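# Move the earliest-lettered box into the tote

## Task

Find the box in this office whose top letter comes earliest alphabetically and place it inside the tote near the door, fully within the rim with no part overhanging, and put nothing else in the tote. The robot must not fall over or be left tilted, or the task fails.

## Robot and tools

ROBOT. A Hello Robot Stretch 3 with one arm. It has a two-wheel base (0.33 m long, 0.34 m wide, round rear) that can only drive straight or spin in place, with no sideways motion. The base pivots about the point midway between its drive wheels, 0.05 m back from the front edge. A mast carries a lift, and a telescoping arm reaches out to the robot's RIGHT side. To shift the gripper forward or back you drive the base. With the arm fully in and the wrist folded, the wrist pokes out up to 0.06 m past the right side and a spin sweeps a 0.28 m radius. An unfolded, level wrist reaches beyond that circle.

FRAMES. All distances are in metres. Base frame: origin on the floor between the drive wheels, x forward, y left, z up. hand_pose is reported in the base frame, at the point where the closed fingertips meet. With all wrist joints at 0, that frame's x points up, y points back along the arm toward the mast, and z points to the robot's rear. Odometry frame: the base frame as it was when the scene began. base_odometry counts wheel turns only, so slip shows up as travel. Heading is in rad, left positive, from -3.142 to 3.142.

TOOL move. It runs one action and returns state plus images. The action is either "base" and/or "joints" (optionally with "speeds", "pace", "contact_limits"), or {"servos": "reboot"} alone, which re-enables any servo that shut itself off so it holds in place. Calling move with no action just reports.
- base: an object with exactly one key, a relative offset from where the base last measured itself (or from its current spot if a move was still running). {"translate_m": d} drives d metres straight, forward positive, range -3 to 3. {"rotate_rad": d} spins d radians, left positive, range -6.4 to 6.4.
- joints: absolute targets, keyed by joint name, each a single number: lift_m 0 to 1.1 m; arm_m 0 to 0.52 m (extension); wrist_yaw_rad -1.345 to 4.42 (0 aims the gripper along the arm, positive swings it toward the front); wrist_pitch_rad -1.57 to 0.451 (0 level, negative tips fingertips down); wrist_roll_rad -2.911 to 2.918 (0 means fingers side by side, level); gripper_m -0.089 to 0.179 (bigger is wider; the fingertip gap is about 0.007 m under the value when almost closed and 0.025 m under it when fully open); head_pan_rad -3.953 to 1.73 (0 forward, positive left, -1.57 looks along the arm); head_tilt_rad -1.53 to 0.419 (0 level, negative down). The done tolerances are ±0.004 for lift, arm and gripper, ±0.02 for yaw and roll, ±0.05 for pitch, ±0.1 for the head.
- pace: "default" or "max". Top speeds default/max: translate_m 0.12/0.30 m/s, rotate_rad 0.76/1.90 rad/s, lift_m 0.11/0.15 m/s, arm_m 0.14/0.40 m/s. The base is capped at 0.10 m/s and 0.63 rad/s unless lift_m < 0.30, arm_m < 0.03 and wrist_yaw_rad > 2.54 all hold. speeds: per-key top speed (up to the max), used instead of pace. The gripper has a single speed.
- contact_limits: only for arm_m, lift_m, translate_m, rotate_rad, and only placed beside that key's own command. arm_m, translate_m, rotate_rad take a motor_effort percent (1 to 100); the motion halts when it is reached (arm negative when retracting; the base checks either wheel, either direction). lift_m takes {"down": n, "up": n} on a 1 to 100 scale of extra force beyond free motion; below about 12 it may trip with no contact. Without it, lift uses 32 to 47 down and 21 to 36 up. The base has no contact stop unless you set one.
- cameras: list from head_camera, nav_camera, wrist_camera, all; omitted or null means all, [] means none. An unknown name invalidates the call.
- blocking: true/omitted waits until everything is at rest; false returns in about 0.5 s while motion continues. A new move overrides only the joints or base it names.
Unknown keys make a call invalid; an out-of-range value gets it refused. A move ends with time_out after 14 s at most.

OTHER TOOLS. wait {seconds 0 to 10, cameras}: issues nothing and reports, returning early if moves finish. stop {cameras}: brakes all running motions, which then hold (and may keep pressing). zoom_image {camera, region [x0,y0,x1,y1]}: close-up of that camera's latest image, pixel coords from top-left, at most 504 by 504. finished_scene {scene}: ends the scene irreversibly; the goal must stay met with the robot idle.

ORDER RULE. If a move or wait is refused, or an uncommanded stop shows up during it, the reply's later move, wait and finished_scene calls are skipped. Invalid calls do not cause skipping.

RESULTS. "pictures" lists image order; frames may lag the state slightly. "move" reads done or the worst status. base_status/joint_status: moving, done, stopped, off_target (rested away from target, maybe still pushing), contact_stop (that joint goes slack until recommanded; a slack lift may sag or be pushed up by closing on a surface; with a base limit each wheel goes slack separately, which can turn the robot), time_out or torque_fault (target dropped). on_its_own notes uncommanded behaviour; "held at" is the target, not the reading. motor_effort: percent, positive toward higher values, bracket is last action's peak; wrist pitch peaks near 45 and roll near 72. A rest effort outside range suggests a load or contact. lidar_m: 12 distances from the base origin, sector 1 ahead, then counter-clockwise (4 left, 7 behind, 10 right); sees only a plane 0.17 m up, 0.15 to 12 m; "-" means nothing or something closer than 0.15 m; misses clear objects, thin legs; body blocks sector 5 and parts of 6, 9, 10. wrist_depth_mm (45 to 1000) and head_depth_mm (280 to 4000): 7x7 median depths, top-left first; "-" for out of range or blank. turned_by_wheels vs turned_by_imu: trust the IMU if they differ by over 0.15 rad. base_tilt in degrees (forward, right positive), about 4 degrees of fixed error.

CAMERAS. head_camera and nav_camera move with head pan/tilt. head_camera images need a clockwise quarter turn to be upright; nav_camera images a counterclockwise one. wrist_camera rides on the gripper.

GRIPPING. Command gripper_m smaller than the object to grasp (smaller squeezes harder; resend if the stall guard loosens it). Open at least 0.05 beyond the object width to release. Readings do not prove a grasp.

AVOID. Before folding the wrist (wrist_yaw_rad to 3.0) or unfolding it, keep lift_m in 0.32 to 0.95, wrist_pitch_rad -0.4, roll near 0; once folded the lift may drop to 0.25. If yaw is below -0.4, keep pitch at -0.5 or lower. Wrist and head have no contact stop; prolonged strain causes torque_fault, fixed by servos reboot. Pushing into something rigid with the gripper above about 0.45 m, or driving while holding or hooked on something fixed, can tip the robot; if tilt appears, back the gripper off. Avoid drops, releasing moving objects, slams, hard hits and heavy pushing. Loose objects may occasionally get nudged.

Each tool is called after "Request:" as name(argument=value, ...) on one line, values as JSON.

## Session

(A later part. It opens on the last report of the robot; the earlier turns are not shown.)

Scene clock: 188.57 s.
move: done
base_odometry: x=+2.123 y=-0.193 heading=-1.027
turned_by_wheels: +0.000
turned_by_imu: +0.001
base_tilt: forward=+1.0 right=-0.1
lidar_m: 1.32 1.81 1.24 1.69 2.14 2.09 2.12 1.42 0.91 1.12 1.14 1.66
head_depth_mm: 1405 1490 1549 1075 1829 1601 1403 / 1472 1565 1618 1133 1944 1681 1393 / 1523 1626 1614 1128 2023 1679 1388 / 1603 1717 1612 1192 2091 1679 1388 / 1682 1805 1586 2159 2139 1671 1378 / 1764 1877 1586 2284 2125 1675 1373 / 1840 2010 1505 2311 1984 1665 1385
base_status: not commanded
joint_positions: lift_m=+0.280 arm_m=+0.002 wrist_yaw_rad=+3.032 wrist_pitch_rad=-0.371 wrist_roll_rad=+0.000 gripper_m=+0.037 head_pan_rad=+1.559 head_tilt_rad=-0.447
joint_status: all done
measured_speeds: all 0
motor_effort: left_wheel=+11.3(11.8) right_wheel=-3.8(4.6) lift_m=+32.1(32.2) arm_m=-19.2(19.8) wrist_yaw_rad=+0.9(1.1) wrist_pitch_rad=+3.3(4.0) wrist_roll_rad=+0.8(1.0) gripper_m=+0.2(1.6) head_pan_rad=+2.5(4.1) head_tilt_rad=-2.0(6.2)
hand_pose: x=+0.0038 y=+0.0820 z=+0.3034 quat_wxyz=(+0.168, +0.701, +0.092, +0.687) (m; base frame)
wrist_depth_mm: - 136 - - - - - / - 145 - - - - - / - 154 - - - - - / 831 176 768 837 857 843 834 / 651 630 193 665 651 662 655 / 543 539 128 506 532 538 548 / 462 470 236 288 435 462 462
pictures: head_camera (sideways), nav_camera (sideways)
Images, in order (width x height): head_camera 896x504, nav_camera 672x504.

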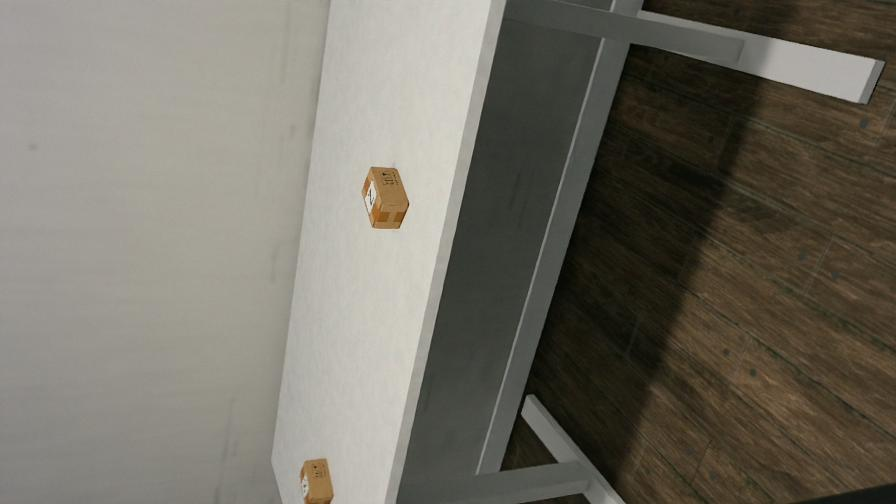

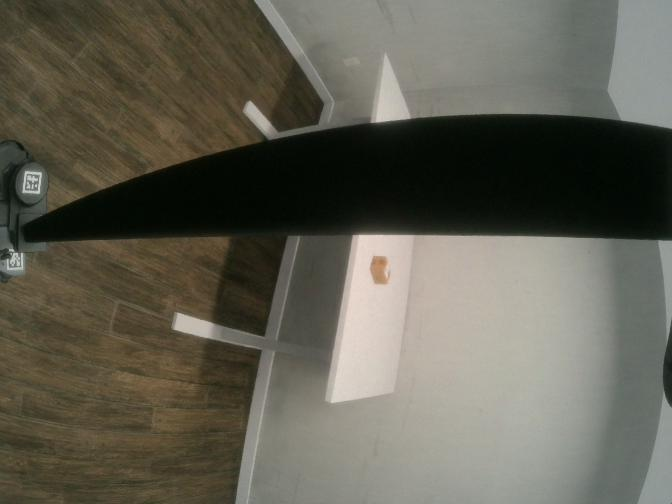

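Request:
move(joints={"head_pan_rad": -0.45, "head_tilt_rad": -0.35}, pace="max", cameras=["head_camera"])

Scene clock: 211.57 s.
move: done
base_odometry: x=+2.123 y=-0.193 heading=-1.027
turned_by_wheels: +0.000
turned_by_imu: +0.001
base_tilt: forward=+1.1 right=+0.1
lidar_m: 1.32 1.82 1.24 1.70 2.13 2.09 2.12 1.42 0.91 1.12 1.14 1.66
head_depth_mm: 1450 1532 1629 1665 1116 1831 1510 / 1433 1539 1631 1655 1107 1806 1504 / 1443 1516 1634 1638 1101 1794 1501 / 1420 1516 1606 1628 1108 1790 1488 / 1423 1510 1611 1604 1100 1852 1480 / 1418 1515 1617 1608 1094 1847 1485 / 1408 1504 1590 1615 1044 1844 1480
base_status: not commanded
joint_positions: lift_m=+0.280 arm_m=+0.002 wrist_yaw_rad=+3.032 wrist_pitch_rad=-0.371 wrist_roll_rad=+0.000 gripper_m=+0.037 head_pan_rad=-0.497 head_tilt_rad=-0.354
joint_status: all done
measured_speeds: all 0
motor_effort: left_wheel=+11.6(11.7) right_wheel=-3.8(4.5) lift_m=+31.6(32.3) arm_m=-17.6(18.7) wrist_yaw_rad=+0.8(1.2) wrist_pitch_rad=+3.9(4.0) wrist_roll_rad=+0.8(1.0) gripper_m=-1.1(1.2) head_pan_rad=+2.3(6.0) head_tilt_rad=+4.5(5.0)
hand_pose: x=+0.0038 y=+0.0820 z=+0.3034 quat_wxyz=(+0.168, +0.701, +0.092, +0.687) (m; base frame)
wrist_depth_mm: - 136 - - - - - / - 145 - - - - - / - 155 - - - - - / 848 175 752 843 834 832 842 / 652 634 192 658 660 657 659 / 538 536 127 504 524 545 535 / 462 475 235 288 432 461 458
pictures: head_camera (sideways)
Images, in order (width x height): head_camera 896x504.

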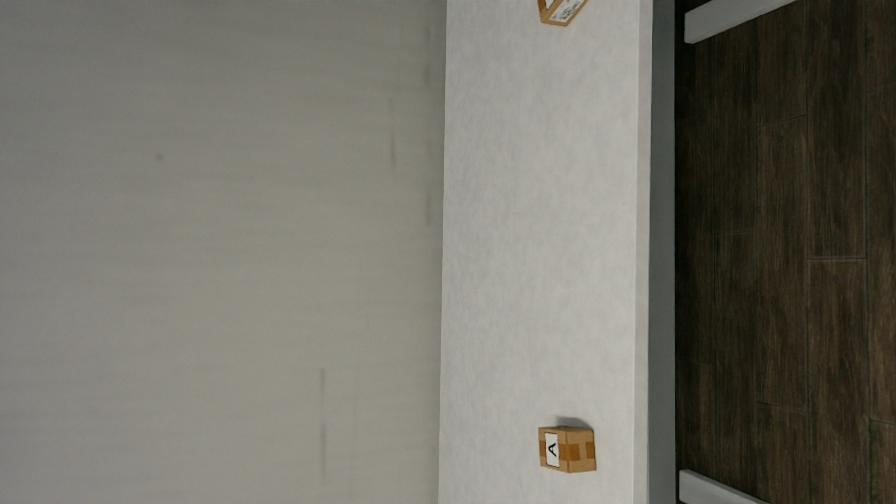

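Request:
zoom_image(camera="head_camera", region=[525, 410, 610, 490])

Request:
zoom_image(camera="head_camera", region=[520, 0, 610, 40])

Scaled by 5.929 from the camera's 896x504 image, which has a finer 1280x720 frame.

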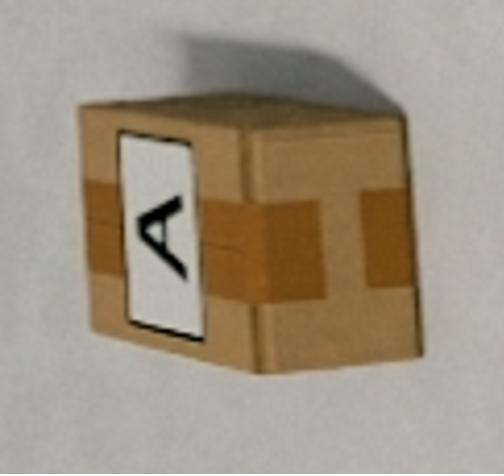

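Scaled by 5.600 from the camera's 896x504 image, which has a finer 1280x720 frame.

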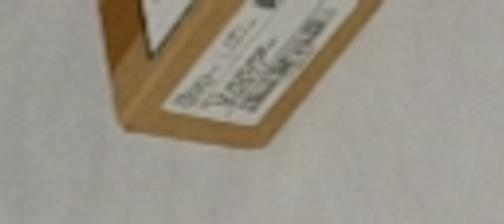

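Request:
move(base={"rotate_rad": 0.192}, pace="max", cameras=[])

Request:
move(base={"translate_m": 0.326}, pace="max", cameras=[])

Request:
move(base={"rotate_rad": 1.038}, joints={"lift_m": 0.85, "wrist_pitch_rad": -0.4, "head_pan_rad": -1.57, "head_tilt_rad": -0.6}, pace="max", cameras=["head_camera"])

Scene clock: 258.00 s.
move: done
base_odometry: x=+2.123 y=-0.193 heading=-0.835
turned_by_wheels: +0.192
turned_by_imu: +0.192
base_tilt: forward=+0.8 right=-0.3
lidar_m: 1.33 1.70 1.24 1.77 2.13 2.09 1.41 0.91 0.91 1.13 1.36 1.66
head_depth_mm: 1374 1477 1546 1596 1122 1770 1516 / 1405 1501 1592 1649 1116 1775 1510 / 1434 1516 1612 1652 1119 1818 1509 / 1470 1545 1656 1646 1112 1854 1498 / 1489 1571 1683 1645 1113 1862 1501 / 1517 1613 1722 1654 1146 1681 1497 / 1536 1664 1762 1877 1205 1828 1499
base_status: done
joint_positions: lift_m=+0.280 arm_m=+0.002 wrist_yaw_rad=+3.032 wrist_pitch_rad=-0.371 wrist_roll_rad=+0.000 gripper_m=+0.037 head_pan_rad=-0.450 head_tilt_rad=-0.350
joint_status: not commanded
measured_speeds: all 0
motor_effort: left_wheel=-7.9(14.4) right_wheel=+7.1(15.6) lift_m=+31.1(31.9) arm_m=-16.8(16.8) wrist_yaw_rad=+0.5(1.4) wrist_pitch_rad=+3.6(4.1) wrist_roll_rad=+1.0(1.0) gripper_m=-0.9(1.2) head_pan_rad=+2.9(4.2) head_tilt_rad=+3.2(4.7)
hand_pose: x=+0.0038 y=+0.0820 z=+0.3034 quat_wxyz=(+0.168, +0.701, +0.092, +0.687) (m; base frame)
wrist_depth_mm: - 136 - - - - - / - 145 - - - - - / - 155 - - - - - / 830 176 760 855 853 853 846 / 655 633 192 657 657 656 661 / 541 529 128 508 522 539 538 / 455 472 237 287 437 456 460
pictures: none
No camera images: "cameras" was empty.

Scene clock: 260.40 s.
move: done
base_odometry: x=+2.341 y=-0.434 heading=-0.835
turned_by_wheels: +0.000
turned_by_imu: +0.000
base_tilt: forward=+0.9 right=-0.1
lidar_m: 1.00 1.52 1.11 1.12 2.29 2.36 1.74 1.15 1.27 1.15 1.28 1.40
head_depth_mm: 1148 1224 1292 1376 1132 843 722 / 1172 1240 1312 1379 1122 844 738 / 1193 1260 1345 1427 1111 802 1390 / 1227 1299 1378 1450 1107 828 1438 / 1249 1323 1414 1473 1103 833 1382 / 1258 1347 1443 1528 1102 833 1451 / 1289 1373 1470 1582 1639 830 1492
base_status: done
joint_positions: lift_m=+0.280 arm_m=+0.002 wrist_yaw_rad=+3.032 wrist_pitch_rad=-0.371 wrist_roll_rad=+0.000 gripper_m=+0.037 head_pan_rad=-0.450 head_tilt_rad=-0.349
joint_status: not commanded
measured_speeds: all 0
motor_effort: left_wheel=+5.5(12.9) right_wheel=+0.9(17.1) lift_m=+28.8(31.1) arm_m=-17.2(17.5) wrist_yaw_rad=+0.5(1.4) wrist_pitch_rad=+3.8(4.0) wrist_roll_rad=+0.7(1.0) gripper_m=-0.4(1.6) head_pan_rad=+2.9(3.9) head_tilt_rad=+2.8(3.9)
hand_pose: x=+0.0038 y=+0.0820 z=+0.3034 quat_wxyz=(+0.168, +0.701, +0.092, +0.687) (m; base frame)
wrist_depth_mm: - 136 - - - - - / - 145 - - - - - / - 155 - - - - - / 835 176 760 847 858 822 849 / 660 632 193 660 662 653 671 / 538 537 128 504 527 538 537 / 452 472 236 290 431 464 457
pictures: none
No camera images: "cameras" was empty.

Scene clock: 265.00 s.
move: done
base_odometry: x=+2.341 y=-0.434 heading=+0.202
turned_by_wheels: +1.038
turned_by_imu: +1.035
base_tilt: forward=+1.1 right=-0.1
lidar_m: 1.11 1.12 1.87 2.35 1.77 1.16 1.36 1.15 1.25 1.40 1.01 1.53
head_depth_mm: 1165 1284 1357 1005 819 1483 - / 1172 1289 1384 1006 816 1489 1317 / 1192 1303 1374 999 842 1474 1321 / 1199 1320 1367 996 839 1477 1319 / 1208 1342 1362 1000 869 1481 1256 / 1221 1353 1353 1001 872 1439 1259 / 1241 1370 1493 997 1620 1465 1254
base_status: done
joint_positions: lift_m=+0.850 arm_m=+0.002 wrist_yaw_rad=+3.032 wrist_pitch_rad=-0.416 wrist_roll_rad=+0.000 gripper_m=+0.037 head_pan_rad=-1.571 head_tilt_rad=-0.600
joint_status: all done
measured_speeds: all 0
motor_effort: left_wheel=-7.1(16.0) right_wheel=+8.3(15.4) lift_m=+30.9(34.1) arm_m=-19.5(22.4) wrist_yaw_rad=+0.9(1.5) wrist_pitch_rad=+2.7(5.9) wrist_roll_rad=+0.8(1.1) gripper_m=+0.1(1.4) head_pan_rad=+1.8(4.8) head_tilt_rad=-2.7(5.1)
hand_pose: x=+0.0032 y=+0.0766 z=+0.8632 quat_wxyz=(+0.184, +0.698, +0.108, +0.683) (m; base frame)
wrist_depth_mm: - 136 - - - - - / - 145 - - - - - / - 159 - - - - - / - - 206 - - - - / - - 198 - - - - / - - 128 - - - - / - - 247 - - - -
pictures: head_camera (sideways)
Images, in order (width x height): head_camera 896x504.

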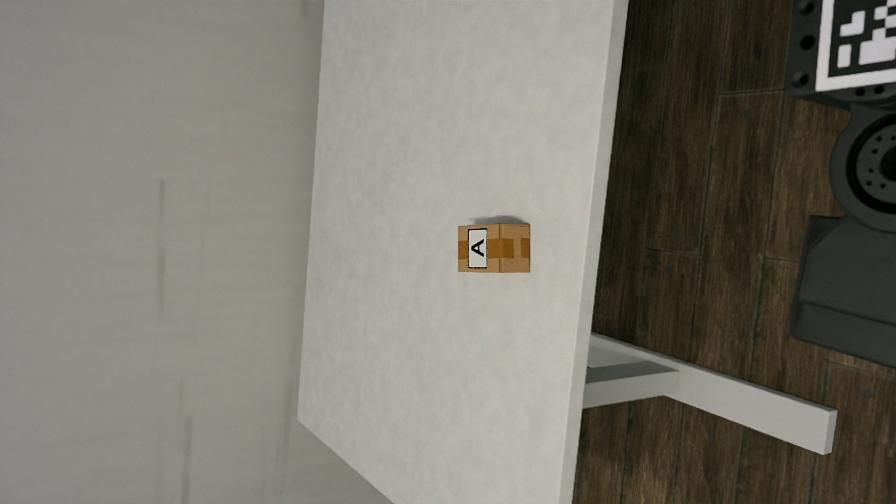

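Request:
move(base={"translate_m": 0.052}, joints={"wrist_yaw_rad": 0.0}, pace="max", cameras=[])

Request:
move(joints={"gripper_m": 0.179, "wrist_pitch_rad": -0.32, "lift_m": 0.76, "arm_m": 0.1}, cameras=["wrist_camera", "head_camera"])

Scene clock: 277.87 s.
move: done
base_odometry: x=+2.392 y=-0.424 heading=+0.202
turned_by_wheels: +0.000
turned_by_imu: +0.001
base_tilt: forward=+1.0 right=-0.2
lidar_m: 1.06 1.06 1.84 2.36 1.77 1.20 1.37 1.20 1.33 0.99 0.99 1.48
head_depth_mm: 1161 1278 1365 1011 815 1481 - / 1178 1303 1368 1005 816 1438 1269 / 1190 1312 1361 1005 843 313 312 / 1204 1334 1357 999 840 1401 384 / 1215 1336 1354 1000 872 1468 1260 / 1240 1359 1354 997 873 1433 1238 / 1247 1371 1537 994 1635 1461 1259
base_status: done
joint_positions: lift_m=+0.850 arm_m=+0.002 wrist_yaw_rad=+0.003 wrist_pitch_rad=-0.416 wrist_roll_rad=+0.000 gripper_m=+0.037 head_pan_rad=-1.570 head_tilt_rad=-0.600
joint_status: all done
measured_speeds: all 0
motor_effort: left_wheel=+1.6(6.8) right_wheel=+9.1(14.1) lift_m=+27.7(29.1) arm_m=-14.8(16.6) wrist_yaw_rad=-1.9(7.1) wrist_pitch_rad=+3.0(3.1) wrist_roll_rad=+0.9(1.1) gripper_m=-1.1(1.1) head_pan_rad=+3.4(4.1) head_tilt_rad=-3.2(3.8)
hand_pose: x=-0.0208 y=-0.3714 z=+0.8632 quat_wxyz=(+0.692, +0.147, -0.691, -0.145) (m; base frame)
wrist_depth_mm: - - - - - - - / - - - - - - - / - - - 516 - - - / - - - - - - - / - - - - 156 - - / - - 127 - - - - / - - - - - - -
pictures: none
No camera images: "cameras" was empty.

Scene clock: 279.83 s.
move: done
base_odometry: x=+2.392 y=-0.424 heading=+0.202
turned_by_wheels: +0.000
turned_by_imu: +0.000
base_tilt: forward=+0.9 right=-0.1
lidar_m: 1.06 1.06 1.84 2.35 1.77 1.21 1.37 1.20 1.33 0.99 0.99 1.48
head_depth_mm: 1169 1277 1366 1006 824 1486 316 / 1183 1293 1363 1005 819 348 327 / 1191 1307 1376 1004 841 439 347 / 1201 1318 1354 996 841 600 1234 / 1211 1340 1358 1003 838 1437 1260 / 1224 1358 1345 995 869 1434 1243 / 1251 1374 1531 997 1635 1473 1256
base_status: not commanded
joint_positions: lift_m=+0.760 arm_m=+0.100 wrist_yaw_rad=+0.003 wrist_pitch_rad=-0.342 wrist_roll_rad=+0.000 gripper_m=+0.179 head_pan_rad=-1.570 head_tilt_rad=-0.600
joint_status: all done
measured_speeds: all 0
motor_effort: left_wheel=+1.5(2.0) right_wheel=+9.1(9.6) lift_m=+19.8(25.8) arm_m=+22.9(25.6) wrist_yaw_rad=-1.8(2.4) wrist_pitch_rad=+3.7(7.3) wrist_roll_rad=+0.8(1.0) gripper_m=-0.5(94.4) head_pan_rad=+2.4(4.2) head_tilt_rad=-2.8(4.1)
hand_pose: x=-0.0209 y=-0.4783 z=+0.7901 quat_wxyz=(+0.697, +0.121, -0.696, -0.120) (m; base frame)
wrist_depth_mm: - - - - - - - / - - - - - - - / - - - 375 - - - / - - - 371 - - - / - - - - - - - / 125 - - - - 135 118 / - 964 960 - - 941 109
pictures: head_camera (sideways), wrist_camera
Images, in order (width x height): head_camera 896x504, wrist_camera 644x364.

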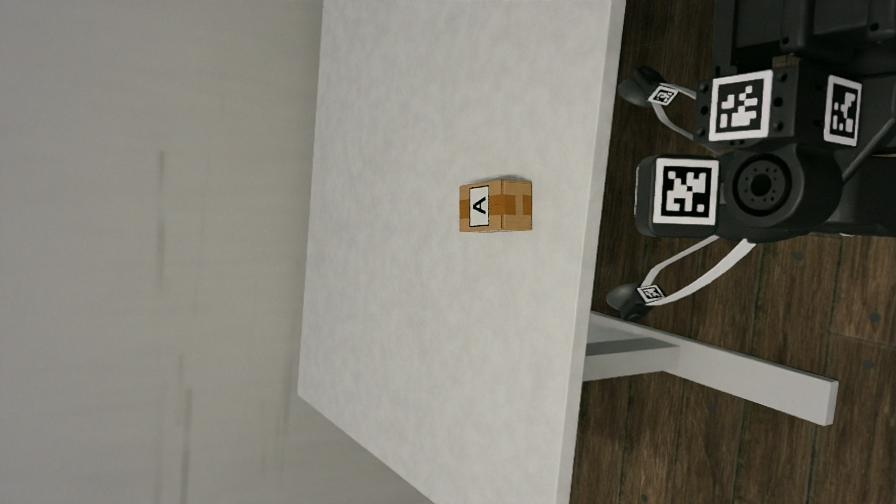

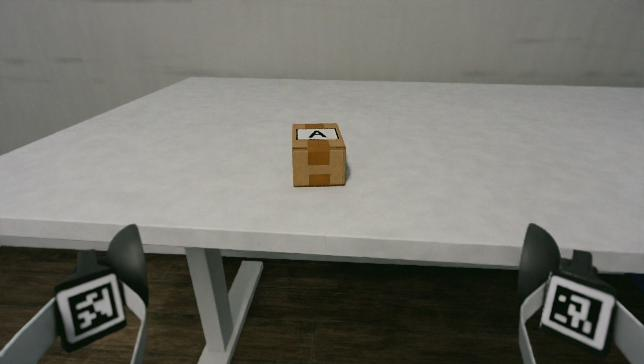

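Request:
move(base={"translate_m": 0.013}, joints={"lift_m": 0.715, "arm_m": 0.19}, cameras=["wrist_camera"])

Scene clock: 298.40 s.
move: done
base_odometry: x=+2.405 y=-0.421 heading=+0.202
turned_by_wheels: +0.000
turned_by_imu: +0.001
base_tilt: forward=+1.0 right=-0.1
lidar_m: 1.05 1.04 1.84 2.36 1.78 1.21 1.37 1.22 1.43 0.99 0.99 1.47
head_depth_mm: 1170 1288 1347 1008 814 426 344 / 1173 1293 1367 1006 819 430 1192 / 1202 1317 1364 1001 793 445 1188 / 1209 1330 1360 1006 817 1404 1259 / 1222 1339 1352 998 866 1449 1252 / 1237 1367 1426 997 864 1465 1243 / 1247 1372 1534 989 1626 1477 1256
base_status: done
joint_positions: lift_m=+0.715 arm_m=+0.190 wrist_yaw_rad=+0.003 wrist_pitch_rad=-0.341 wrist_roll_rad=+0.000 gripper_m=+0.179 head_pan_rad=-1.570 head_tilt_rad=-0.600
joint_status: all done
measured_speeds: all 0
motor_effort: left_wheel=+5.0(8.0) right_wheel=+6.6(11.0) lift_m=+19.9(22.0) arm_m=+22.8(25.6) wrist_yaw_rad=-1.9(2.2) wrist_pitch_rad=+3.7(4.1) wrist_roll_rad=+0.8(1.1) gripper_m=+0.8(1.1) head_pan_rad=+2.5(4.2) head_tilt_rad=-2.0(3.6)
hand_pose: x=-0.0209 y=-0.5684 z=+0.7453 quat_wxyz=(+0.697, +0.121, -0.696, -0.119) (m; base frame)
wrist_depth_mm: - - - - - - - / - - - - - - - / - - - 271 - - - / - - - 273 - - - / - - - - - - - / - 125 - - - 134 114 / - 894 922 942 937 902 109
pictures: wrist_camera
Images, in order (width x height): wrist_camera 644x364.

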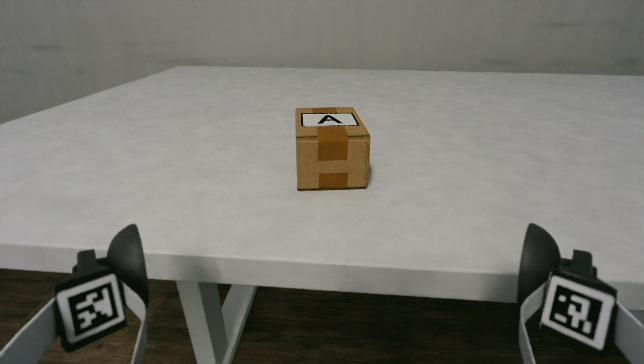

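Request:
move(joints={"lift_m": 0.707, "arm_m": 0.338}, cameras=["wrist_camera"])

Scene clock: 312.13 s.
move: done
base_odometry: x=+2.405 y=-0.421 heading=+0.202
turned_by_wheels: +0.000
turned_by_imu: +0.001
base_tilt: forward=+0.9 right=-0.2
lidar_m: 1.05 1.05 1.83 2.36 1.77 1.22 1.37 1.21 1.44 0.99 0.99 1.47
head_depth_mm: 1167 1277 1351 1006 795 434 358 / 1178 1283 1370 1003 550 1409 1238 / 1194 1305 1369 1000 565 1486 1264 / 1205 1323 1352 995 820 1475 1256 / 1216 1341 1362 1006 869 1439 1251 / 1232 1359 1424 996 862 1465 1247 / 1257 1369 1542 991 1647 1485 1265
base_status: not commanded
joint_positions: lift_m=+0.707 arm_m=+0.338 wrist_yaw_rad=+0.003 wrist_pitch_rad=-0.341 wrist_roll_rad=+0.000 gripper_m=+0.179 head_pan_rad=-1.570 head_tilt_rad=-0.600
joint_status: all done
measured_speeds: all 0
motor_effort: left_wheel=+5.1(5.3) right_wheel=+6.7(7.2) lift_m=+24.9(25.3) arm_m=+22.4(25.9) wrist_yaw_rad=-1.6(2.2) wrist_pitch_rad=+3.7(4.0) wrist_roll_rad=+0.8(1.1) gripper_m=+1.5(1.5) head_pan_rad=+2.4(3.9) head_tilt_rad=-2.1(3.4)
hand_pose: x=-0.0209 y=-0.7164 z=+0.7373 quat_wxyz=(+0.697, +0.121, -0.696, -0.119) (m; base frame)
wrist_depth_mm: - - - - - - - / - - - - - - - / - - - - - - - / - - - 170 - - - / - - - 131 131 - - / - 121 - 132 136 - 114 / - - - - - - 107
pictures: wrist_camera
Images, in order (width x height): wrist_camera 644x364.

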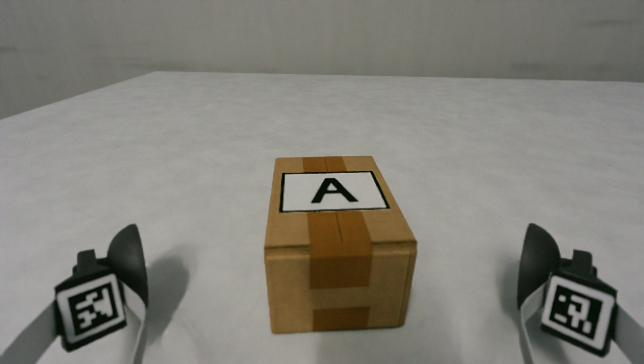

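Request:
move(joints={"arm_m": 0.345, "gripper_m": 0.025}, cameras=["wrist_camera"])

Scene clock: 317.67 s.
move: done
base_odometry: x=+2.405 y=-0.421 heading=+0.202
turned_by_wheels: +0.000
turned_by_imu: +0.001
base_tilt: forward=+1.0 right=+0.0
lidar_m: 1.04 1.05 1.83 2.36 1.77 1.22 1.38 1.21 1.43 0.98 0.99 1.47
head_depth_mm: 1173 1289 1355 1006 795 432 358 / 1174 1292 1356 1006 557 1409 1239 / 1196 1308 1359 999 574 1480 1263 / 1205 1333 1359 1003 815 1475 1258 / 1215 1346 1354 995 870 1450 1265 / 1235 1356 1418 998 866 1480 1249 / 1249 1384 1541 993 1626 1470 1254
base_status: not commanded
joint_positions: lift_m=+0.707 arm_m=+0.345 wrist_yaw_rad=+0.002 wrist_pitch_rad=-0.341 wrist_roll_rad=+0.000 gripper_m=+0.026 head_pan_rad=-1.570 head_tilt_rad=-0.600
joint_status: all done
measured_speeds: all 0
motor_effort: left_wheel=+4.8(5.1) right_wheel=+6.5(7.3) lift_m=+30.2(32.1) arm_m=+21.9(24.4) wrist_yaw_rad=-1.0(2.1) wrist_pitch_rad=+3.5(4.0) wrist_roll_rad=+0.8(1.0) gripper_m=-18.7(97.9) head_pan_rad=+2.0(3.7) head_tilt_rad=-1.2(2.7)
hand_pose: x=-0.0210 y=-0.7234 z=+0.7373 quat_wxyz=(+0.697, +0.121, -0.696, -0.120) (m; base frame)
wrist_depth_mm: - - - - - - - / - - - - - - - / - - - - - - - / - - - 169 - - - / - - 148 131 137 - - / - - 122 130 131 - - / - - - 140 - - -
pictures: wrist_camera
Images, in order (width x height): wrist_camera 644x364.

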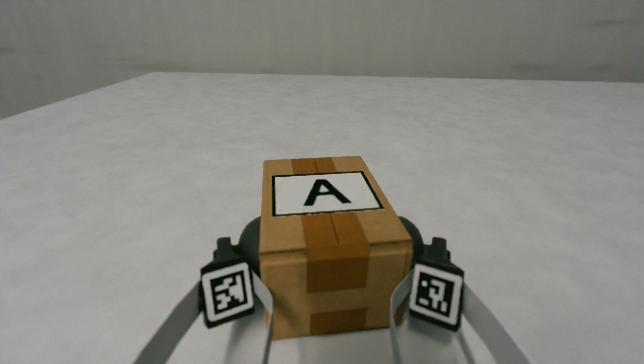

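Request:
move(joints={"lift_m": 0.807}, cameras=["wrist_camera"])

Scene clock: 336.37 s.
move: done
base_odometry: x=+2.405 y=-0.421 heading=+0.202
turned_by_wheels: +0.000
turned_by_imu: +0.001
base_tilt: forward=+0.9 right=-0.2
lidar_m: 1.04 1.05 1.84 2.36 1.77 1.22 1.37 1.21 1.43 0.99 0.99 1.47
head_depth_mm: 1167 1289 1370 906 372 323 1234 / 1180 1292 1368 513 780 1472 1257 / 1185 1309 1367 522 791 1476 1271 / 1200 1318 1358 965 843 1482 1271 / 1219 1345 1352 994 871 1444 1261 / 1234 1360 1417 996 869 1478 1246 / 1251 1380 1540 997 1630 1464 1268
base_status: not commanded
joint_positions: lift_m=+0.807 arm_m=+0.345 wrist_yaw_rad=+0.002 wrist_pitch_rad=-0.346 wrist_roll_rad=+0.000 gripper_m=+0.026 head_pan_rad=-1.570 head_tilt_rad=-0.600
joint_status: all done
measured_speeds: all 0
motor_effort: left_wheel=+4.7(5.1) right_wheel=+6.8(7.1) lift_m=+31.7(34.1) arm_m=+19.0(20.3) wrist_yaw_rad=-0.9(1.7) wrist_pitch_rad=+4.6(4.8) wrist_roll_rad=+0.8(1.1) gripper_m=-19.1(19.3) head_pan_rad=+2.4(4.2) head_tilt_rad=-1.0(2.1)
hand_pose: x=-0.0210 y=-0.7229 z=+0.8362 quat_wxyz=(+0.697, +0.123, -0.696, -0.121) (m; base frame)
wrist_depth_mm: - - - - - - - / - - - - - - - / - - - - - - - / - - - 171 - - - / - - 148 131 138 - - / - - 122 130 130 - - / - - - 139 - - -
pictures: wrist_camera
Images, in order (width x height): wrist_camera 644x364.

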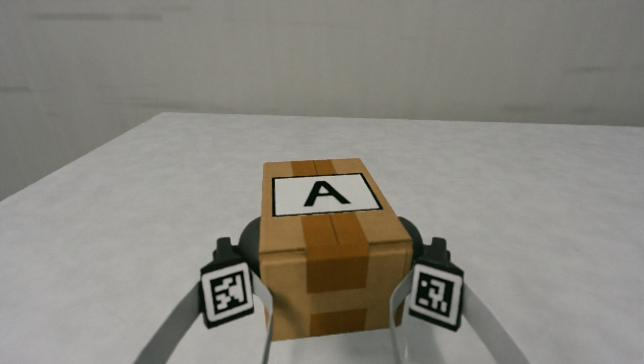

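Request:
move(joints={"arm_m": 0.0, "wrist_yaw_rad": 1.57}, cameras=[])

Request:
move(base={"rotate_rad": 1.998}, joints={"head_pan_rad": 0.0, "head_tilt_rad": -0.45}, cameras=["wrist_camera"])

Scene clock: 343.30 s.
move: done
base_odometry: x=+2.405 y=-0.421 heading=+0.202
turned_by_wheels: +0.000
turned_by_imu: +0.001
base_tilt: forward=+1.1 right=-0.3
lidar_m: 1.05 1.05 1.83 2.36 1.77 1.22 1.37 1.22 1.44 0.98 0.99 1.47
head_depth_mm: 1165 1276 1352 1008 821 1482 1299 / 1175 1303 1366 1006 818 1470 1284 / 1191 1304 1366 999 843 1483 320 / 1213 1330 1357 1003 841 1476 1266 / 1215 1341 1352 1003 866 1448 1266 / 1225 1360 1423 995 869 1462 1251 / 1247 1374 1542 995 1643 1469 1254
base_status: not commanded
joint_positions: lift_m=+0.807 arm_m=+0.002 wrist_yaw_rad=+1.567 wrist_pitch_rad=-0.346 wrist_roll_rad=+0.000 gripper_m=+0.026 head_pan_rad=-1.570 head_tilt_rad=-0.600
joint_status: all done
joint sent to its limit — arm_m, lower limit.
measured_speeds: all 0
motor_effort: left_wheel=+4.7(5.0) right_wheel=+6.6(7.0) lift_m=+26.4(29.4) arm_m=-22.1(25.0) wrist_yaw_rad=+2.9(6.6) wrist_pitch_rad=+4.3(4.9) wrist_roll_rad=+0.7(1.1) gripper_m=-18.2(19.1) head_pan_rad=+2.1(3.2) head_tilt_rad=+0.0(2.1)
hand_pose: x=+0.2115 y=-0.1477 z=+0.8362 quat_wxyz=(+0.580, +0.578, -0.407, +0.405) (m; base frame)
wrist_depth_mm: - - - - - - - / - - - - - - - / - - - - - - - / - - - 172 - - - / - - 158 132 153 - - / - - 122 130 130 - - / - 105 - - - - -
pictures: none
No camera images: "cameras" was empty.

Scene clock: 347.57 s.
move: done
base_odometry: x=+2.405 y=-0.421 heading=+2.200
turned_by_wheels: +1.997
turned_by_imu: +1.991
base_tilt: forward=+0.9 right=+0.0
lidar_m: 1.77 1.21 1.32 1.22 1.30 1.40 0.99 1.52 1.43 1.04 1.83 2.35
head_depth_mm: 2005 2150 2308 2490 2120 1687 1393 / 2136 2262 2446 2626 2129 1690 1390 / 2213 2377 2555 2718 2153 1686 1378 / 2322 2509 2715 2819 2130 1669 1390 / 2469 2680 2906 2861 2111 1675 1384 / 1528 1636 1771 1933 1992 1660 1373 / 1568 1693 1902 1796 1989 1668 1386
base_status: done
joint_positions: lift_m=+0.807 arm_m=+0.002 wrist_yaw_rad=+1.567 wrist_pitch_rad=-0.346 wrist_roll_rad=+0.000 gripper_m=+0.026 head_pan_rad=+0.002 head_tilt_rad=-0.450
joint_status: all done
measured_speeds: all 0
motor_effort: left_wheel=-11.2(14.3) right_wheel=+10.3(16.3) lift_m=+22.5(26.4) arm_m=-22.1(22.6) wrist_yaw_rad=+3.1(3.7) wrist_pitch_rad=+4.6(5.0) wrist_roll_rad=+0.9(1.1) gripper_m=-17.8(19.6) head_pan_rad=-2.7(5.9) head_tilt_rad=+2.9(6.2)
hand_pose: x=+0.2115 y=-0.1477 z=+0.8362 quat_wxyz=(+0.580, +0.578, -0.407, +0.405) (m; base frame)
wrist_depth_mm: - - - - - - - / - - - - - - - / - - - - - - - / - - - 172 - - - / - - 158 132 152 - - / - - 122 130 130 - - / - - - - - - -
pictures: wrist_camera
Images, in order (width x height): wrist_camera 644x364.

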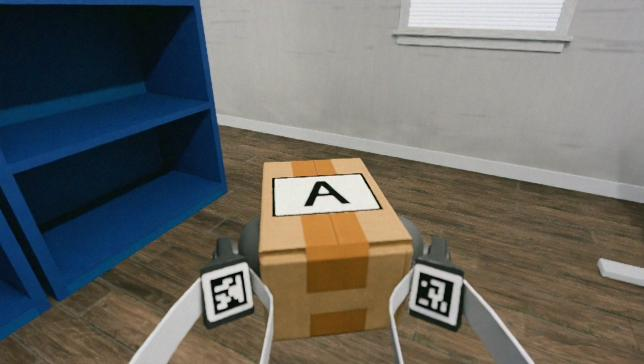

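Request:
move(base={"translate_m": 1.0}, joints={"lift_m": 0.6}, cameras=[])

Request:
move(base={"translate_m": 0.967}, cameras=["wrist_camera"])

Scene clock: 362.40 s.
move: done
base_odometry: x=+1.817 y=+0.387 heading=+2.200
turned_by_wheels: +0.000
turned_by_imu: +0.000
base_tilt: forward=+0.9 right=-0.2
lidar_m: 1.49 0.84 1.15 0.79 1.54 1.87 1.97 1.53 1.87 1.56 1.55 1.46
head_depth_mm: 1239 1323 1407 1515 1641 1691 1407 / 1302 1375 1484 1604 1745 1679 1389 / 1374 1462 1587 1714 1872 1680 1386 / 1436 1547 1681 1826 1963 1678 1375 / 1509 1634 1783 1972 2041 1674 1386 / 1586 1735 1901 2110 2120 1665 1381 / 1691 1868 2036 2238 2115 1670 1352
base_status: done
joint_positions: lift_m=+0.600 arm_m=+0.002 wrist_yaw_rad=+1.567 wrist_pitch_rad=-0.346 wrist_roll_rad=+0.000 gripper_m=+0.026 head_pan_rad=+0.000 head_tilt_rad=-0.450
joint_status: all done
measured_speeds: all 0
motor_effort: left_wheel=+5.5(13.0) right_wheel=+4.5(14.7) lift_m=+32.3(32.9) arm_m=-16.4(22.5) wrist_yaw_rad=+3.1(3.6) wrist_pitch_rad=+4.6(5.2) wrist_roll_rad=+0.8(1.1) gripper_m=-18.5(19.2) head_pan_rad=-3.0(4.5) head_tilt_rad=+2.5(4.5)
hand_pose: x=+0.2115 y=-0.1477 z=+0.6290 quat_wxyz=(+0.580, +0.578, -0.407, +0.405) (m; base frame)
wrist_depth_mm: - - - - - - - / - - - - - - - / - - - - - - - / - - - 172 - - - / - - - 131 153 - - / - 904 122 131 130 923 - / 776 762 809 756 785 792 811
pictures: none
No camera images: "cameras" was empty.

Scene clock: 373.20 s.
move: done
base_odometry: x=+1.248 y=+1.169 heading=+2.200
turned_by_wheels: +0.000
turned_by_imu: +0.000
base_tilt: forward=+0.9 right=-0.1
lidar_m: 0.62 0.81 1.82 0.54 0.51 1.27 2.93 2.33 1.83 0.92 0.64 0.60
head_depth_mm: 485 516 551 592 640 699 767 / 507 541 581 627 683 745 823 / 532 571 614 666 728 801 893 / 560 603 652 710 777 871 973 / 591 637 694 761 840 943 1075 / 626 680 741 821 914 1032 1193 / 665 724 798 888 1008 1142 1290
base_status: done
joint_positions: lift_m=+0.600 arm_m=+0.002 wrist_yaw_rad=+1.567 wrist_pitch_rad=-0.346 wrist_roll_rad=+0.000 gripper_m=+0.026 head_pan_rad=+0.000 head_tilt_rad=-0.450
joint_status: not commanded
measured_speeds: all 0
motor_effort: left_wheel=+7.8(13.5) right_wheel=+3.7(14.4) lift_m=+31.5(32.6) arm_m=-10.7(16.7) wrist_yaw_rad=+2.9(3.7) wrist_pitch_rad=+4.5(5.0) wrist_roll_rad=+0.8(1.1) gripper_m=-17.7(19.3) head_pan_rad=-2.0(4.5) head_tilt_rad=+3.2(4.1)
hand_pose: x=+0.2115 y=-0.1477 z=+0.6290 quat_wxyz=(+0.580, +0.578, -0.407, +0.405) (m; base frame)
wrist_depth_mm: - - - - - - - / - - - - - - - / - - - - - - - / - - - 172 - - - / - - 148 131 139 - - / 982 958 122 131 131 - - / 812 763 773 141 - - -
pictures: wrist_camera
Images, in order (width x height): wrist_camera 644x364.

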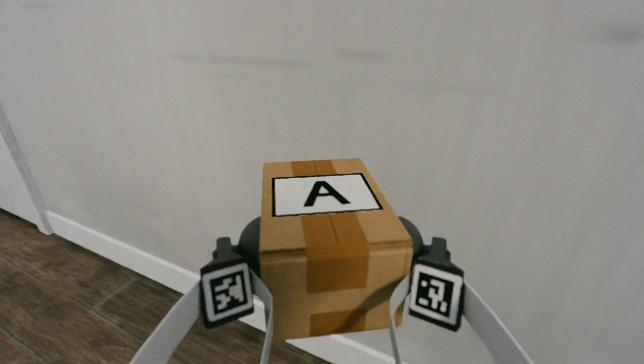

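Request:
move(base={"rotate_rad": 1.033}, joints={"head_tilt_rad": -0.5}, cameras=["head_camera", "nav_camera"])

Scene clock: 380.63 s.
move: done
base_odometry: x=+1.248 y=+1.169 heading=-3.051
turned_by_wheels: +1.032
turned_by_imu: +1.030
base_tilt: forward=+1.1 right=-0.1
lidar_m: 1.70 0.56 0.45 1.26 3.19 2.32 1.83 0.95 0.65 0.60 0.62 0.79
head_depth_mm: 1708 1698 1701 1688 1694 1569 1345 / 2121 2264 2428 2377 1995 1608 1347 / 2117 2293 2521 2644 1988 1605 1346 / 2108 2305 2483 2665 2001 1607 1335 / 2119 2328 2495 2669 1967 1607 1338 / 2091 2293 2485 2644 2018 1582 1338 / 2087 2270 2486 2627 1977 1597 1332
base_status: done
joint_positions: lift_m=+0.600 arm_m=+0.002 wrist_yaw_rad=+1.567 wrist_pitch_rad=-0.346 wrist_roll_rad=+0.000 gripper_m=+0.026 head_pan_rad=+0.000 head_tilt_rad=-0.499
joint_status: all done
measured_speeds: all 0
motor_effort: left_wheel=-9.7(15.5) right_wheel=+11.5(14.6) lift_m=+30.8(31.6) arm_m=-14.3(14.3) wrist_yaw_rad=+3.0(3.4) wrist_pitch_rad=+4.7(5.0) wrist_roll_rad=+0.7(1.0) gripper_m=-18.0(19.4) head_pan_rad=-2.1(4.5) head_tilt_rad=-2.3(4.0)
hand_pose: x=+0.2115 y=-0.1477 z=+0.6290 quat_wxyz=(+0.580, +0.578, -0.407, +0.405) (m; base frame)
wrist_depth_mm: - - - - - - - / - - - - - - - / - - - - - - - / - - - 173 - - - / - - - 132 146 - - / - - 122 130 131 - - / - 775 786 753 789 755 -
pictures: head_camera (sideways), nav_camera (sideways)
Images, in order (width x height): head_camera 896x504, nav_camera 672x504.

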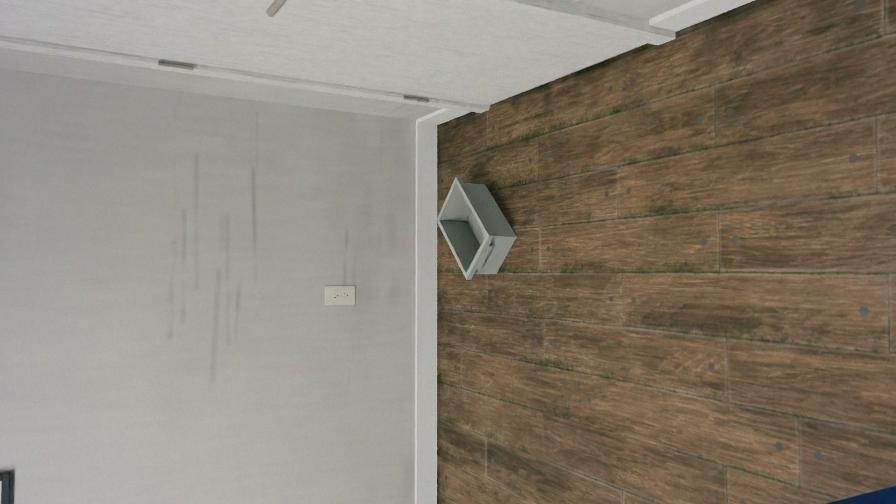

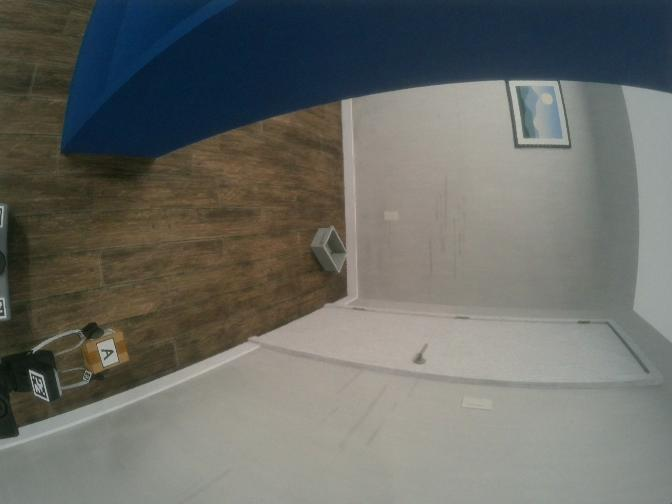

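Request:
move(base={"translate_m": 1.3}, joints={"head_tilt_rad": -0.9}, cameras=["head_camera", "wrist_camera"])

Scene clock: 423.23 s.
move: done
base_odometry: x=-0.047 y=+1.052 heading=-3.051
turned_by_wheels: +0.000
turned_by_imu: +0.000
base_tilt: forward=+1.0 right=-0.1
lidar_m: 1.18 1.20 1.54 2.86 0.87 0.73 2.99 0.76 0.52 0.45 0.47 0.60
head_depth_mm: 1095 1263 1420 1465 1352 1235 1098 / 1085 1265 1502 1626 1411 1242 1098 / 1076 1253 1491 1622 1397 1255 1137 / 1085 1246 1491 1623 1402 1257 1131 / 1086 1252 1489 1617 1396 1269 1133 / 1072 1240 1477 1620 1429 1256 1136 / 1067 1237 1471 1611 1421 1262 1139
base_status: done
joint_positions: lift_m=+0.600 arm_m=+0.002 wrist_yaw_rad=+1.567 wrist_pitch_rad=-0.346 wrist_roll_rad=+0.000 gripper_m=+0.026 head_pan_rad=+0.000 head_tilt_rad=-0.900
joint_status: all done
measured_speeds: all 0
motor_effort: left_wheel=+0.4(12.5) right_wheel=+9.8(16.8) lift_m=+30.0(31.1) arm_m=-20.9(22.5) wrist_yaw_rad=+3.0(3.5) wrist_pitch_rad=+4.4(5.2) wrist_roll_rad=+0.8(1.2) gripper_m=-17.9(19.4) head_pan_rad=-2.4(4.4) head_tilt_rad=-0.4(5.6)
hand_pose: x=+0.2115 y=-0.1477 z=+0.6290 quat_wxyz=(+0.580, +0.578, -0.407, +0.405) (m; base frame)
wrist_depth_mm: - - - - 708 - 317 / - - - - - - 319 / - - - - - - 322 / - - - 172 832 - 322 / - - - 131 139 - 326 / 975 - 123 130 131 - 326 / 800 789 786 778 785 - 329
pictures: head_camera (sideways), wrist_camera
Images, in order (width x height): head_camera 896x504, wrist_camera 644x364.

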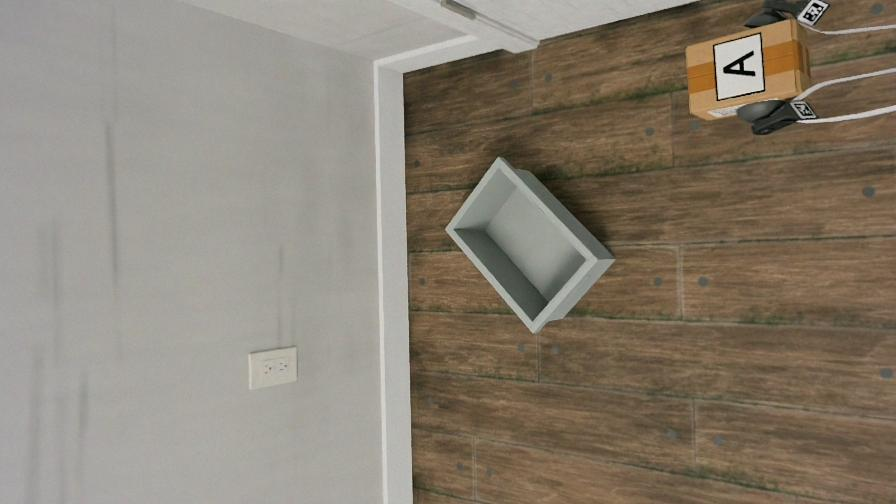

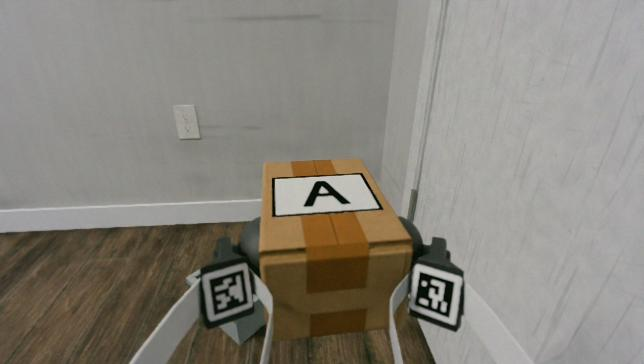

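Request:
move(base={"translate_m": 0.25}, cameras=[])

Request:
move(base={"rotate_rad": 1.572}, joints={"head_pan_rad": -1.57, "head_tilt_rad": -0.9}, cameras=[])

Request:
move(base={"translate_m": 0.036}, joints={"wrist_yaw_rad": 0.0}, cameras=["head_camera"])

Scene clock: 463.93 s.
move: done
base_odometry: x=-0.296 y=+1.029 heading=-3.051
turned_by_wheels: +0.000
turned_by_imu: +0.000
base_tilt: forward=+0.9 right=-0.3
lidar_m: 0.93 0.95 1.21 2.70 1.26 0.95 2.88 0.73 0.47 0.44 0.45 0.57
head_depth_mm: 849 993 1183 1371 1362 1219 1105 / 848 988 1180 1469 1418 1232 1105 / 846 980 1171 1461 1414 1262 1135 / 844 983 1170 1425 1349 1261 1132 / 840 978 1162 1448 1425 1231 1134 / 842 968 1155 1424 1411 1265 1133 / 841 972 1157 1424 1412 1266 1137
base_status: done
joint_positions: lift_m=+0.600 arm_m=+0.002 wrist_yaw_rad=+1.567 wrist_pitch_rad=-0.346 wrist_roll_rad=+0.000 gripper_m=+0.026 head_pan_rad=+0.000 head_tilt_rad=-0.900
joint_status: not commanded
measured_speeds: all 0
motor_effort: left_wheel=+6.4(11.8) right_wheel=+3.5(13.5) lift_m=+29.2(29.9) arm_m=-20.3(21.4) wrist_yaw_rad=+3.3(3.5) wrist_pitch_rad=+4.5(5.2) wrist_roll_rad=+0.7(1.1) gripper_m=-18.2(19.2) head_pan_rad=-1.8(3.5) head_tilt_rad=-1.4(1.9)
hand_pose: x=+0.2115 y=-0.1477 z=+0.6290 quat_wxyz=(+0.580, +0.578, -0.407, +0.405) (m; base frame)
wrist_depth_mm: - - - - - 442 304 / - - - - - 474 307 / - - - - - 504 313 / - - - 173 565 - 312 / - - 153 132 146 - 313 / 946 - 122 130 130 - 315 / 798 105 - 761 784 - 319
pictures: none
No camera images: "cameras" was empty.

Scene clock: 467.53 s.
move: done
base_odometry: x=-0.296 y=+1.029 heading=-1.480
turned_by_wheels: +1.571
turned_by_imu: +1.567
base_tilt: forward=+1.0 right=-0.1
lidar_m: 2.58 1.28 0.94 3.09 0.74 0.48 0.44 0.45 0.57 0.93 0.95 1.20
head_depth_mm: 864 1013 1207 1369 1345 1240 405 / 861 1002 1188 1479 1418 1265 413 / 854 995 1188 1468 1416 512 449 / 855 984 1177 1464 1357 1220 508 / 847 984 1168 1458 1422 1243 498 / 843 979 1162 1430 1419 1264 1121 / 843 975 1156 1427 1421 1265 574
base_status: done
joint_positions: lift_m=+0.600 arm_m=+0.002 wrist_yaw_rad=+1.567 wrist_pitch_rad=-0.346 wrist_roll_rad=+0.000 gripper_m=+0.026 head_pan_rad=-1.574 head_tilt_rad=-0.900
joint_status: all done
measured_speeds: all 0
motor_effort: left_wheel=-10.9(14.6) right_wheel=+11.5(15.9) lift_m=+29.1(29.7) arm_m=-22.2(22.7) wrist_yaw_rad=+2.9(3.4) wrist_pitch_rad=+4.5(5.0) wrist_roll_rad=+0.7(1.1) gripper_m=-18.1(19.0) head_pan_rad=+2.7(6.0) head_tilt_rad=+0.0(3.1)
hand_pose: x=+0.2115 y=-0.1477 z=+0.6290 quat_wxyz=(+0.580, +0.578, -0.407, +0.405) (m; base frame)
wrist_depth_mm: - - - - - - - / - - - - - - - / - - - - - - - / - - - 172 - - - / - - - 132 153 - - / 943 - 122 130 131 - 856 / 799 751 785 757 796 787 797
pictures: none
No camera images: "cameras" was empty.

Scene clock: 469.33 s.
move: done
base_odometry: x=-0.292 y=+0.993 heading=-1.480
turned_by_wheels: +0.000
turned_by_imu: +0.000
base_tilt: forward=+1.0 right=-0.1
lidar_m: 2.56 1.29 0.93 1.29 0.80 0.52 0.48 0.49 0.61 0.93 0.95 1.19
head_depth_mm: 860 995 1192 1411 1399 1257 400 / 857 995 1178 1469 1420 1255 412 / 851 990 1184 1470 710 529 444 / 848 982 1171 1449 1350 1140 1099 / 843 980 1161 1450 1420 1249 1137 / 842 981 1159 1424 1411 1273 1134 / 843 971 1147 1416 1426 1258 1138
base_status: done
joint_positions: lift_m=+0.600 arm_m=+0.002 wrist_yaw_rad=+0.003 wrist_pitch_rad=-0.346 wrist_roll_rad=+0.000 gripper_m=+0.026 head_pan_rad=-1.571 head_tilt_rad=-0.900
joint_status: all done
measured_speeds: all 0
motor_effort: left_wheel=+1.8(8.0) right_wheel=+10.5(14.9) lift_m=+29.4(29.5) arm_m=-20.8(22.4) wrist_yaw_rad=-2.1(6.1) wrist_pitch_rad=+4.7(5.0) wrist_roll_rad=+0.9(1.0) gripper_m=-17.9(18.8) head_pan_rad=+2.2(4.5) head_tilt_rad=-0.7(2.2)
hand_pose: x=-0.0208 y=-0.3796 z=+0.6290 quat_wxyz=(+0.697, +0.123, -0.696, -0.121) (m; base frame)
wrist_depth_mm: - - - - - - - / - - - - - - - / - - - - - - - / - - 720 173 - - - / - - 148 131 138 - 445 / - - 122 130 130 - 442 / 806 105 782 666 781 548 474
pictures: head_camera (sideways)
Images, in order (width x height): head_camera 896x504.

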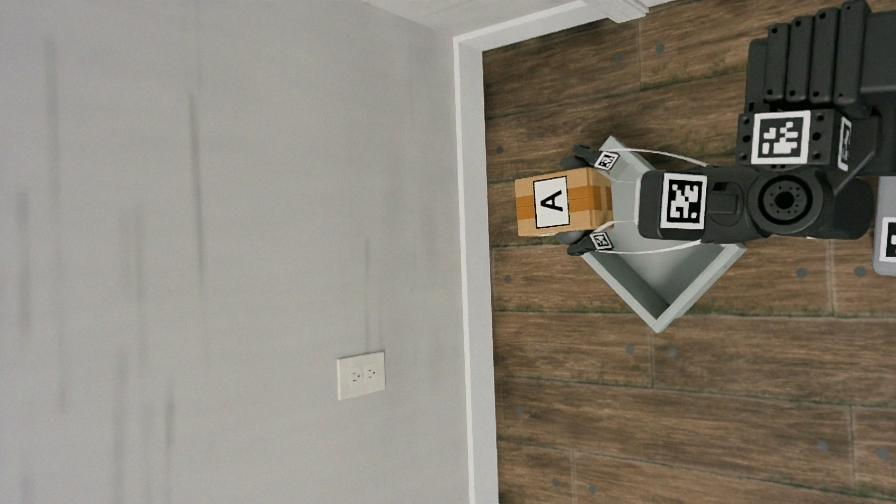

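Request:
move(base={"translate_m": 0.017}, joints={"wrist_pitch_rad": -1.55, "arm_m": 0.15}, cameras=[])

Request:
move(joints={"arm_m": 0.41}, cameras=["wrist_camera", "head_camera"])

Scene clock: 487.00 s.
move: done
base_odometry: x=-0.291 y=+0.976 heading=-1.480
turned_by_wheels: +0.000
turned_by_imu: +0.001
base_tilt: forward=+1.0 right=+0.0
lidar_m: 2.56 1.29 0.92 1.23 0.83 0.53 0.50 0.50 0.63 0.93 0.94 1.19
head_depth_mm: 857 996 1190 1429 1384 1221 411 / 854 989 1185 1472 520 507 953 / 849 989 1175 1462 533 670 1133 / 846 977 1164 1445 1417 1206 1130 / 845 978 1156 1445 1415 1243 1134 / 841 976 1153 1419 1420 1259 1139 / 838 972 1155 1416 1423 1265 1137
base_status: done
joint_positions: lift_m=+0.600 arm_m=+0.150 wrist_yaw_rad=+0.003 wrist_pitch_rad=-1.544 wrist_roll_rad=+0.000 gripper_m=+0.026 head_pan_rad=-1.570 head_tilt_rad=-0.900
joint_status: all done
measured_speeds: all 0
motor_effort: left_wheel=+2.9(7.4) right_wheel=+8.0(12.9) lift_m=+28.6(29.1) arm_m=+22.6(26.3) wrist_yaw_rad=-1.4(2.3) wrist_pitch_rad=-1.6(5.8) wrist_roll_rad=+0.7(1.0) gripper_m=-16.8(18.8) head_pan_rad=+2.6(4.6) head_tilt_rad=-1.7(2.5)
hand_pose: x=-0.0217 y=-0.2778 z=+0.4819 quat_wxyz=(+0.507, +0.494, -0.506, -0.493) (m; base frame)
wrist_depth_mm: 621 600 606 - 599 598 524 / 626 607 605 - 616 604 535 / 630 631 630 618 615 607 548 / 642 637 626 176 635 631 557 / 650 650 632 131 149 636 547 / 668 665 124 131 130 643 563 / 670 661 673 142 - 656 652
pictures: none
No camera images: "cameras" was empty.

Scene clock: 490.13 s.
move: done
base_odometry: x=-0.291 y=+0.976 heading=-1.480
turned_by_wheels: +0.000
turned_by_imu: +0.000
base_tilt: forward=+1.1 right=-0.2
lidar_m: 2.57 1.29 0.92 1.24 0.83 0.53 0.49 0.50 0.64 0.93 0.94 1.19
head_depth_mm: 856 999 1189 1441 1367 474 412 / 856 989 1097 603 529 474 954 / 851 985 1085 743 1341 1230 1133 / 842 980 1167 1405 1382 1237 1131 / 843 973 1160 1433 1414 1237 1135 / 842 973 1152 1437 1425 1259 1136 / 838 968 1150 1415 1434 1263 1137
base_status: not commanded
joint_positions: lift_m=+0.600 arm_m=+0.410 wrist_yaw_rad=+0.003 wrist_pitch_rad=-1.545 wrist_roll_rad=+0.000 gripper_m=+0.026 head_pan_rad=-1.570 head_tilt_rad=-0.900
joint_status: all done
measured_speeds: all 0
motor_effort: left_wheel=+3.0(3.4) right_wheel=+8.4(8.8) lift_m=+28.3(28.9) arm_m=+22.6(25.8) wrist_yaw_rad=-2.0(2.3) wrist_pitch_rad=-1.3(1.6) wrist_roll_rad=+0.8(1.1) gripper_m=-17.6(18.5) head_pan_rad=+2.4(4.0) head_tilt_rad=-2.1(3.2)
hand_pose: x=-0.0217 y=-0.5375 z=+0.4819 quat_wxyz=(+0.507, +0.494, -0.505, -0.493) (m; base frame)
wrist_depth_mm: 611 605 615 604 606 591 - / 624 618 611 605 608 616 - / 626 624 624 561 611 605 - / 637 632 638 166 628 620 - / 658 649 519 132 149 634 - / 675 659 124 132 131 643 - / 678 667 676 643 673 654 -
pictures: head_camera (sideways), wrist_camera
Images, in order (width x height): head_camera 896x504, wrist_camera 644x364.

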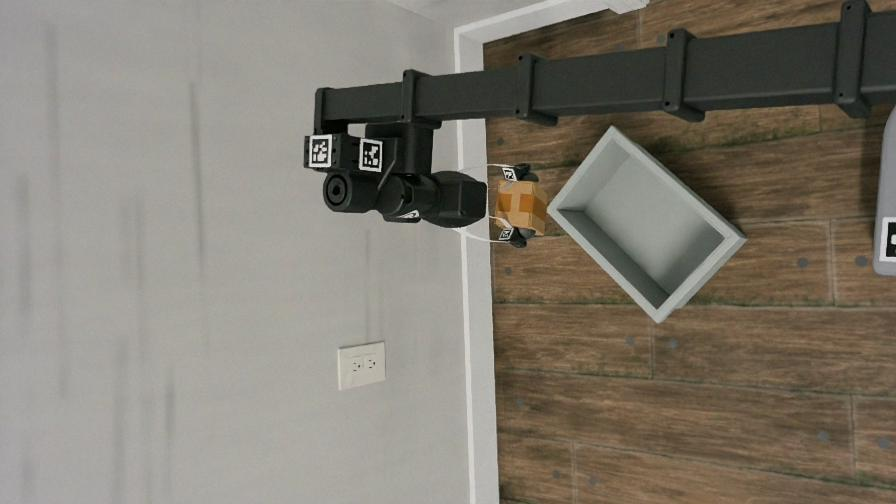

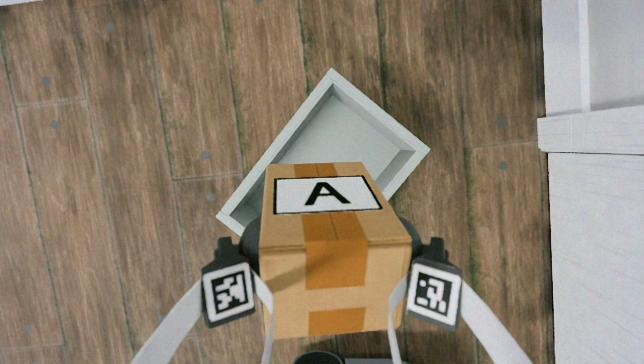

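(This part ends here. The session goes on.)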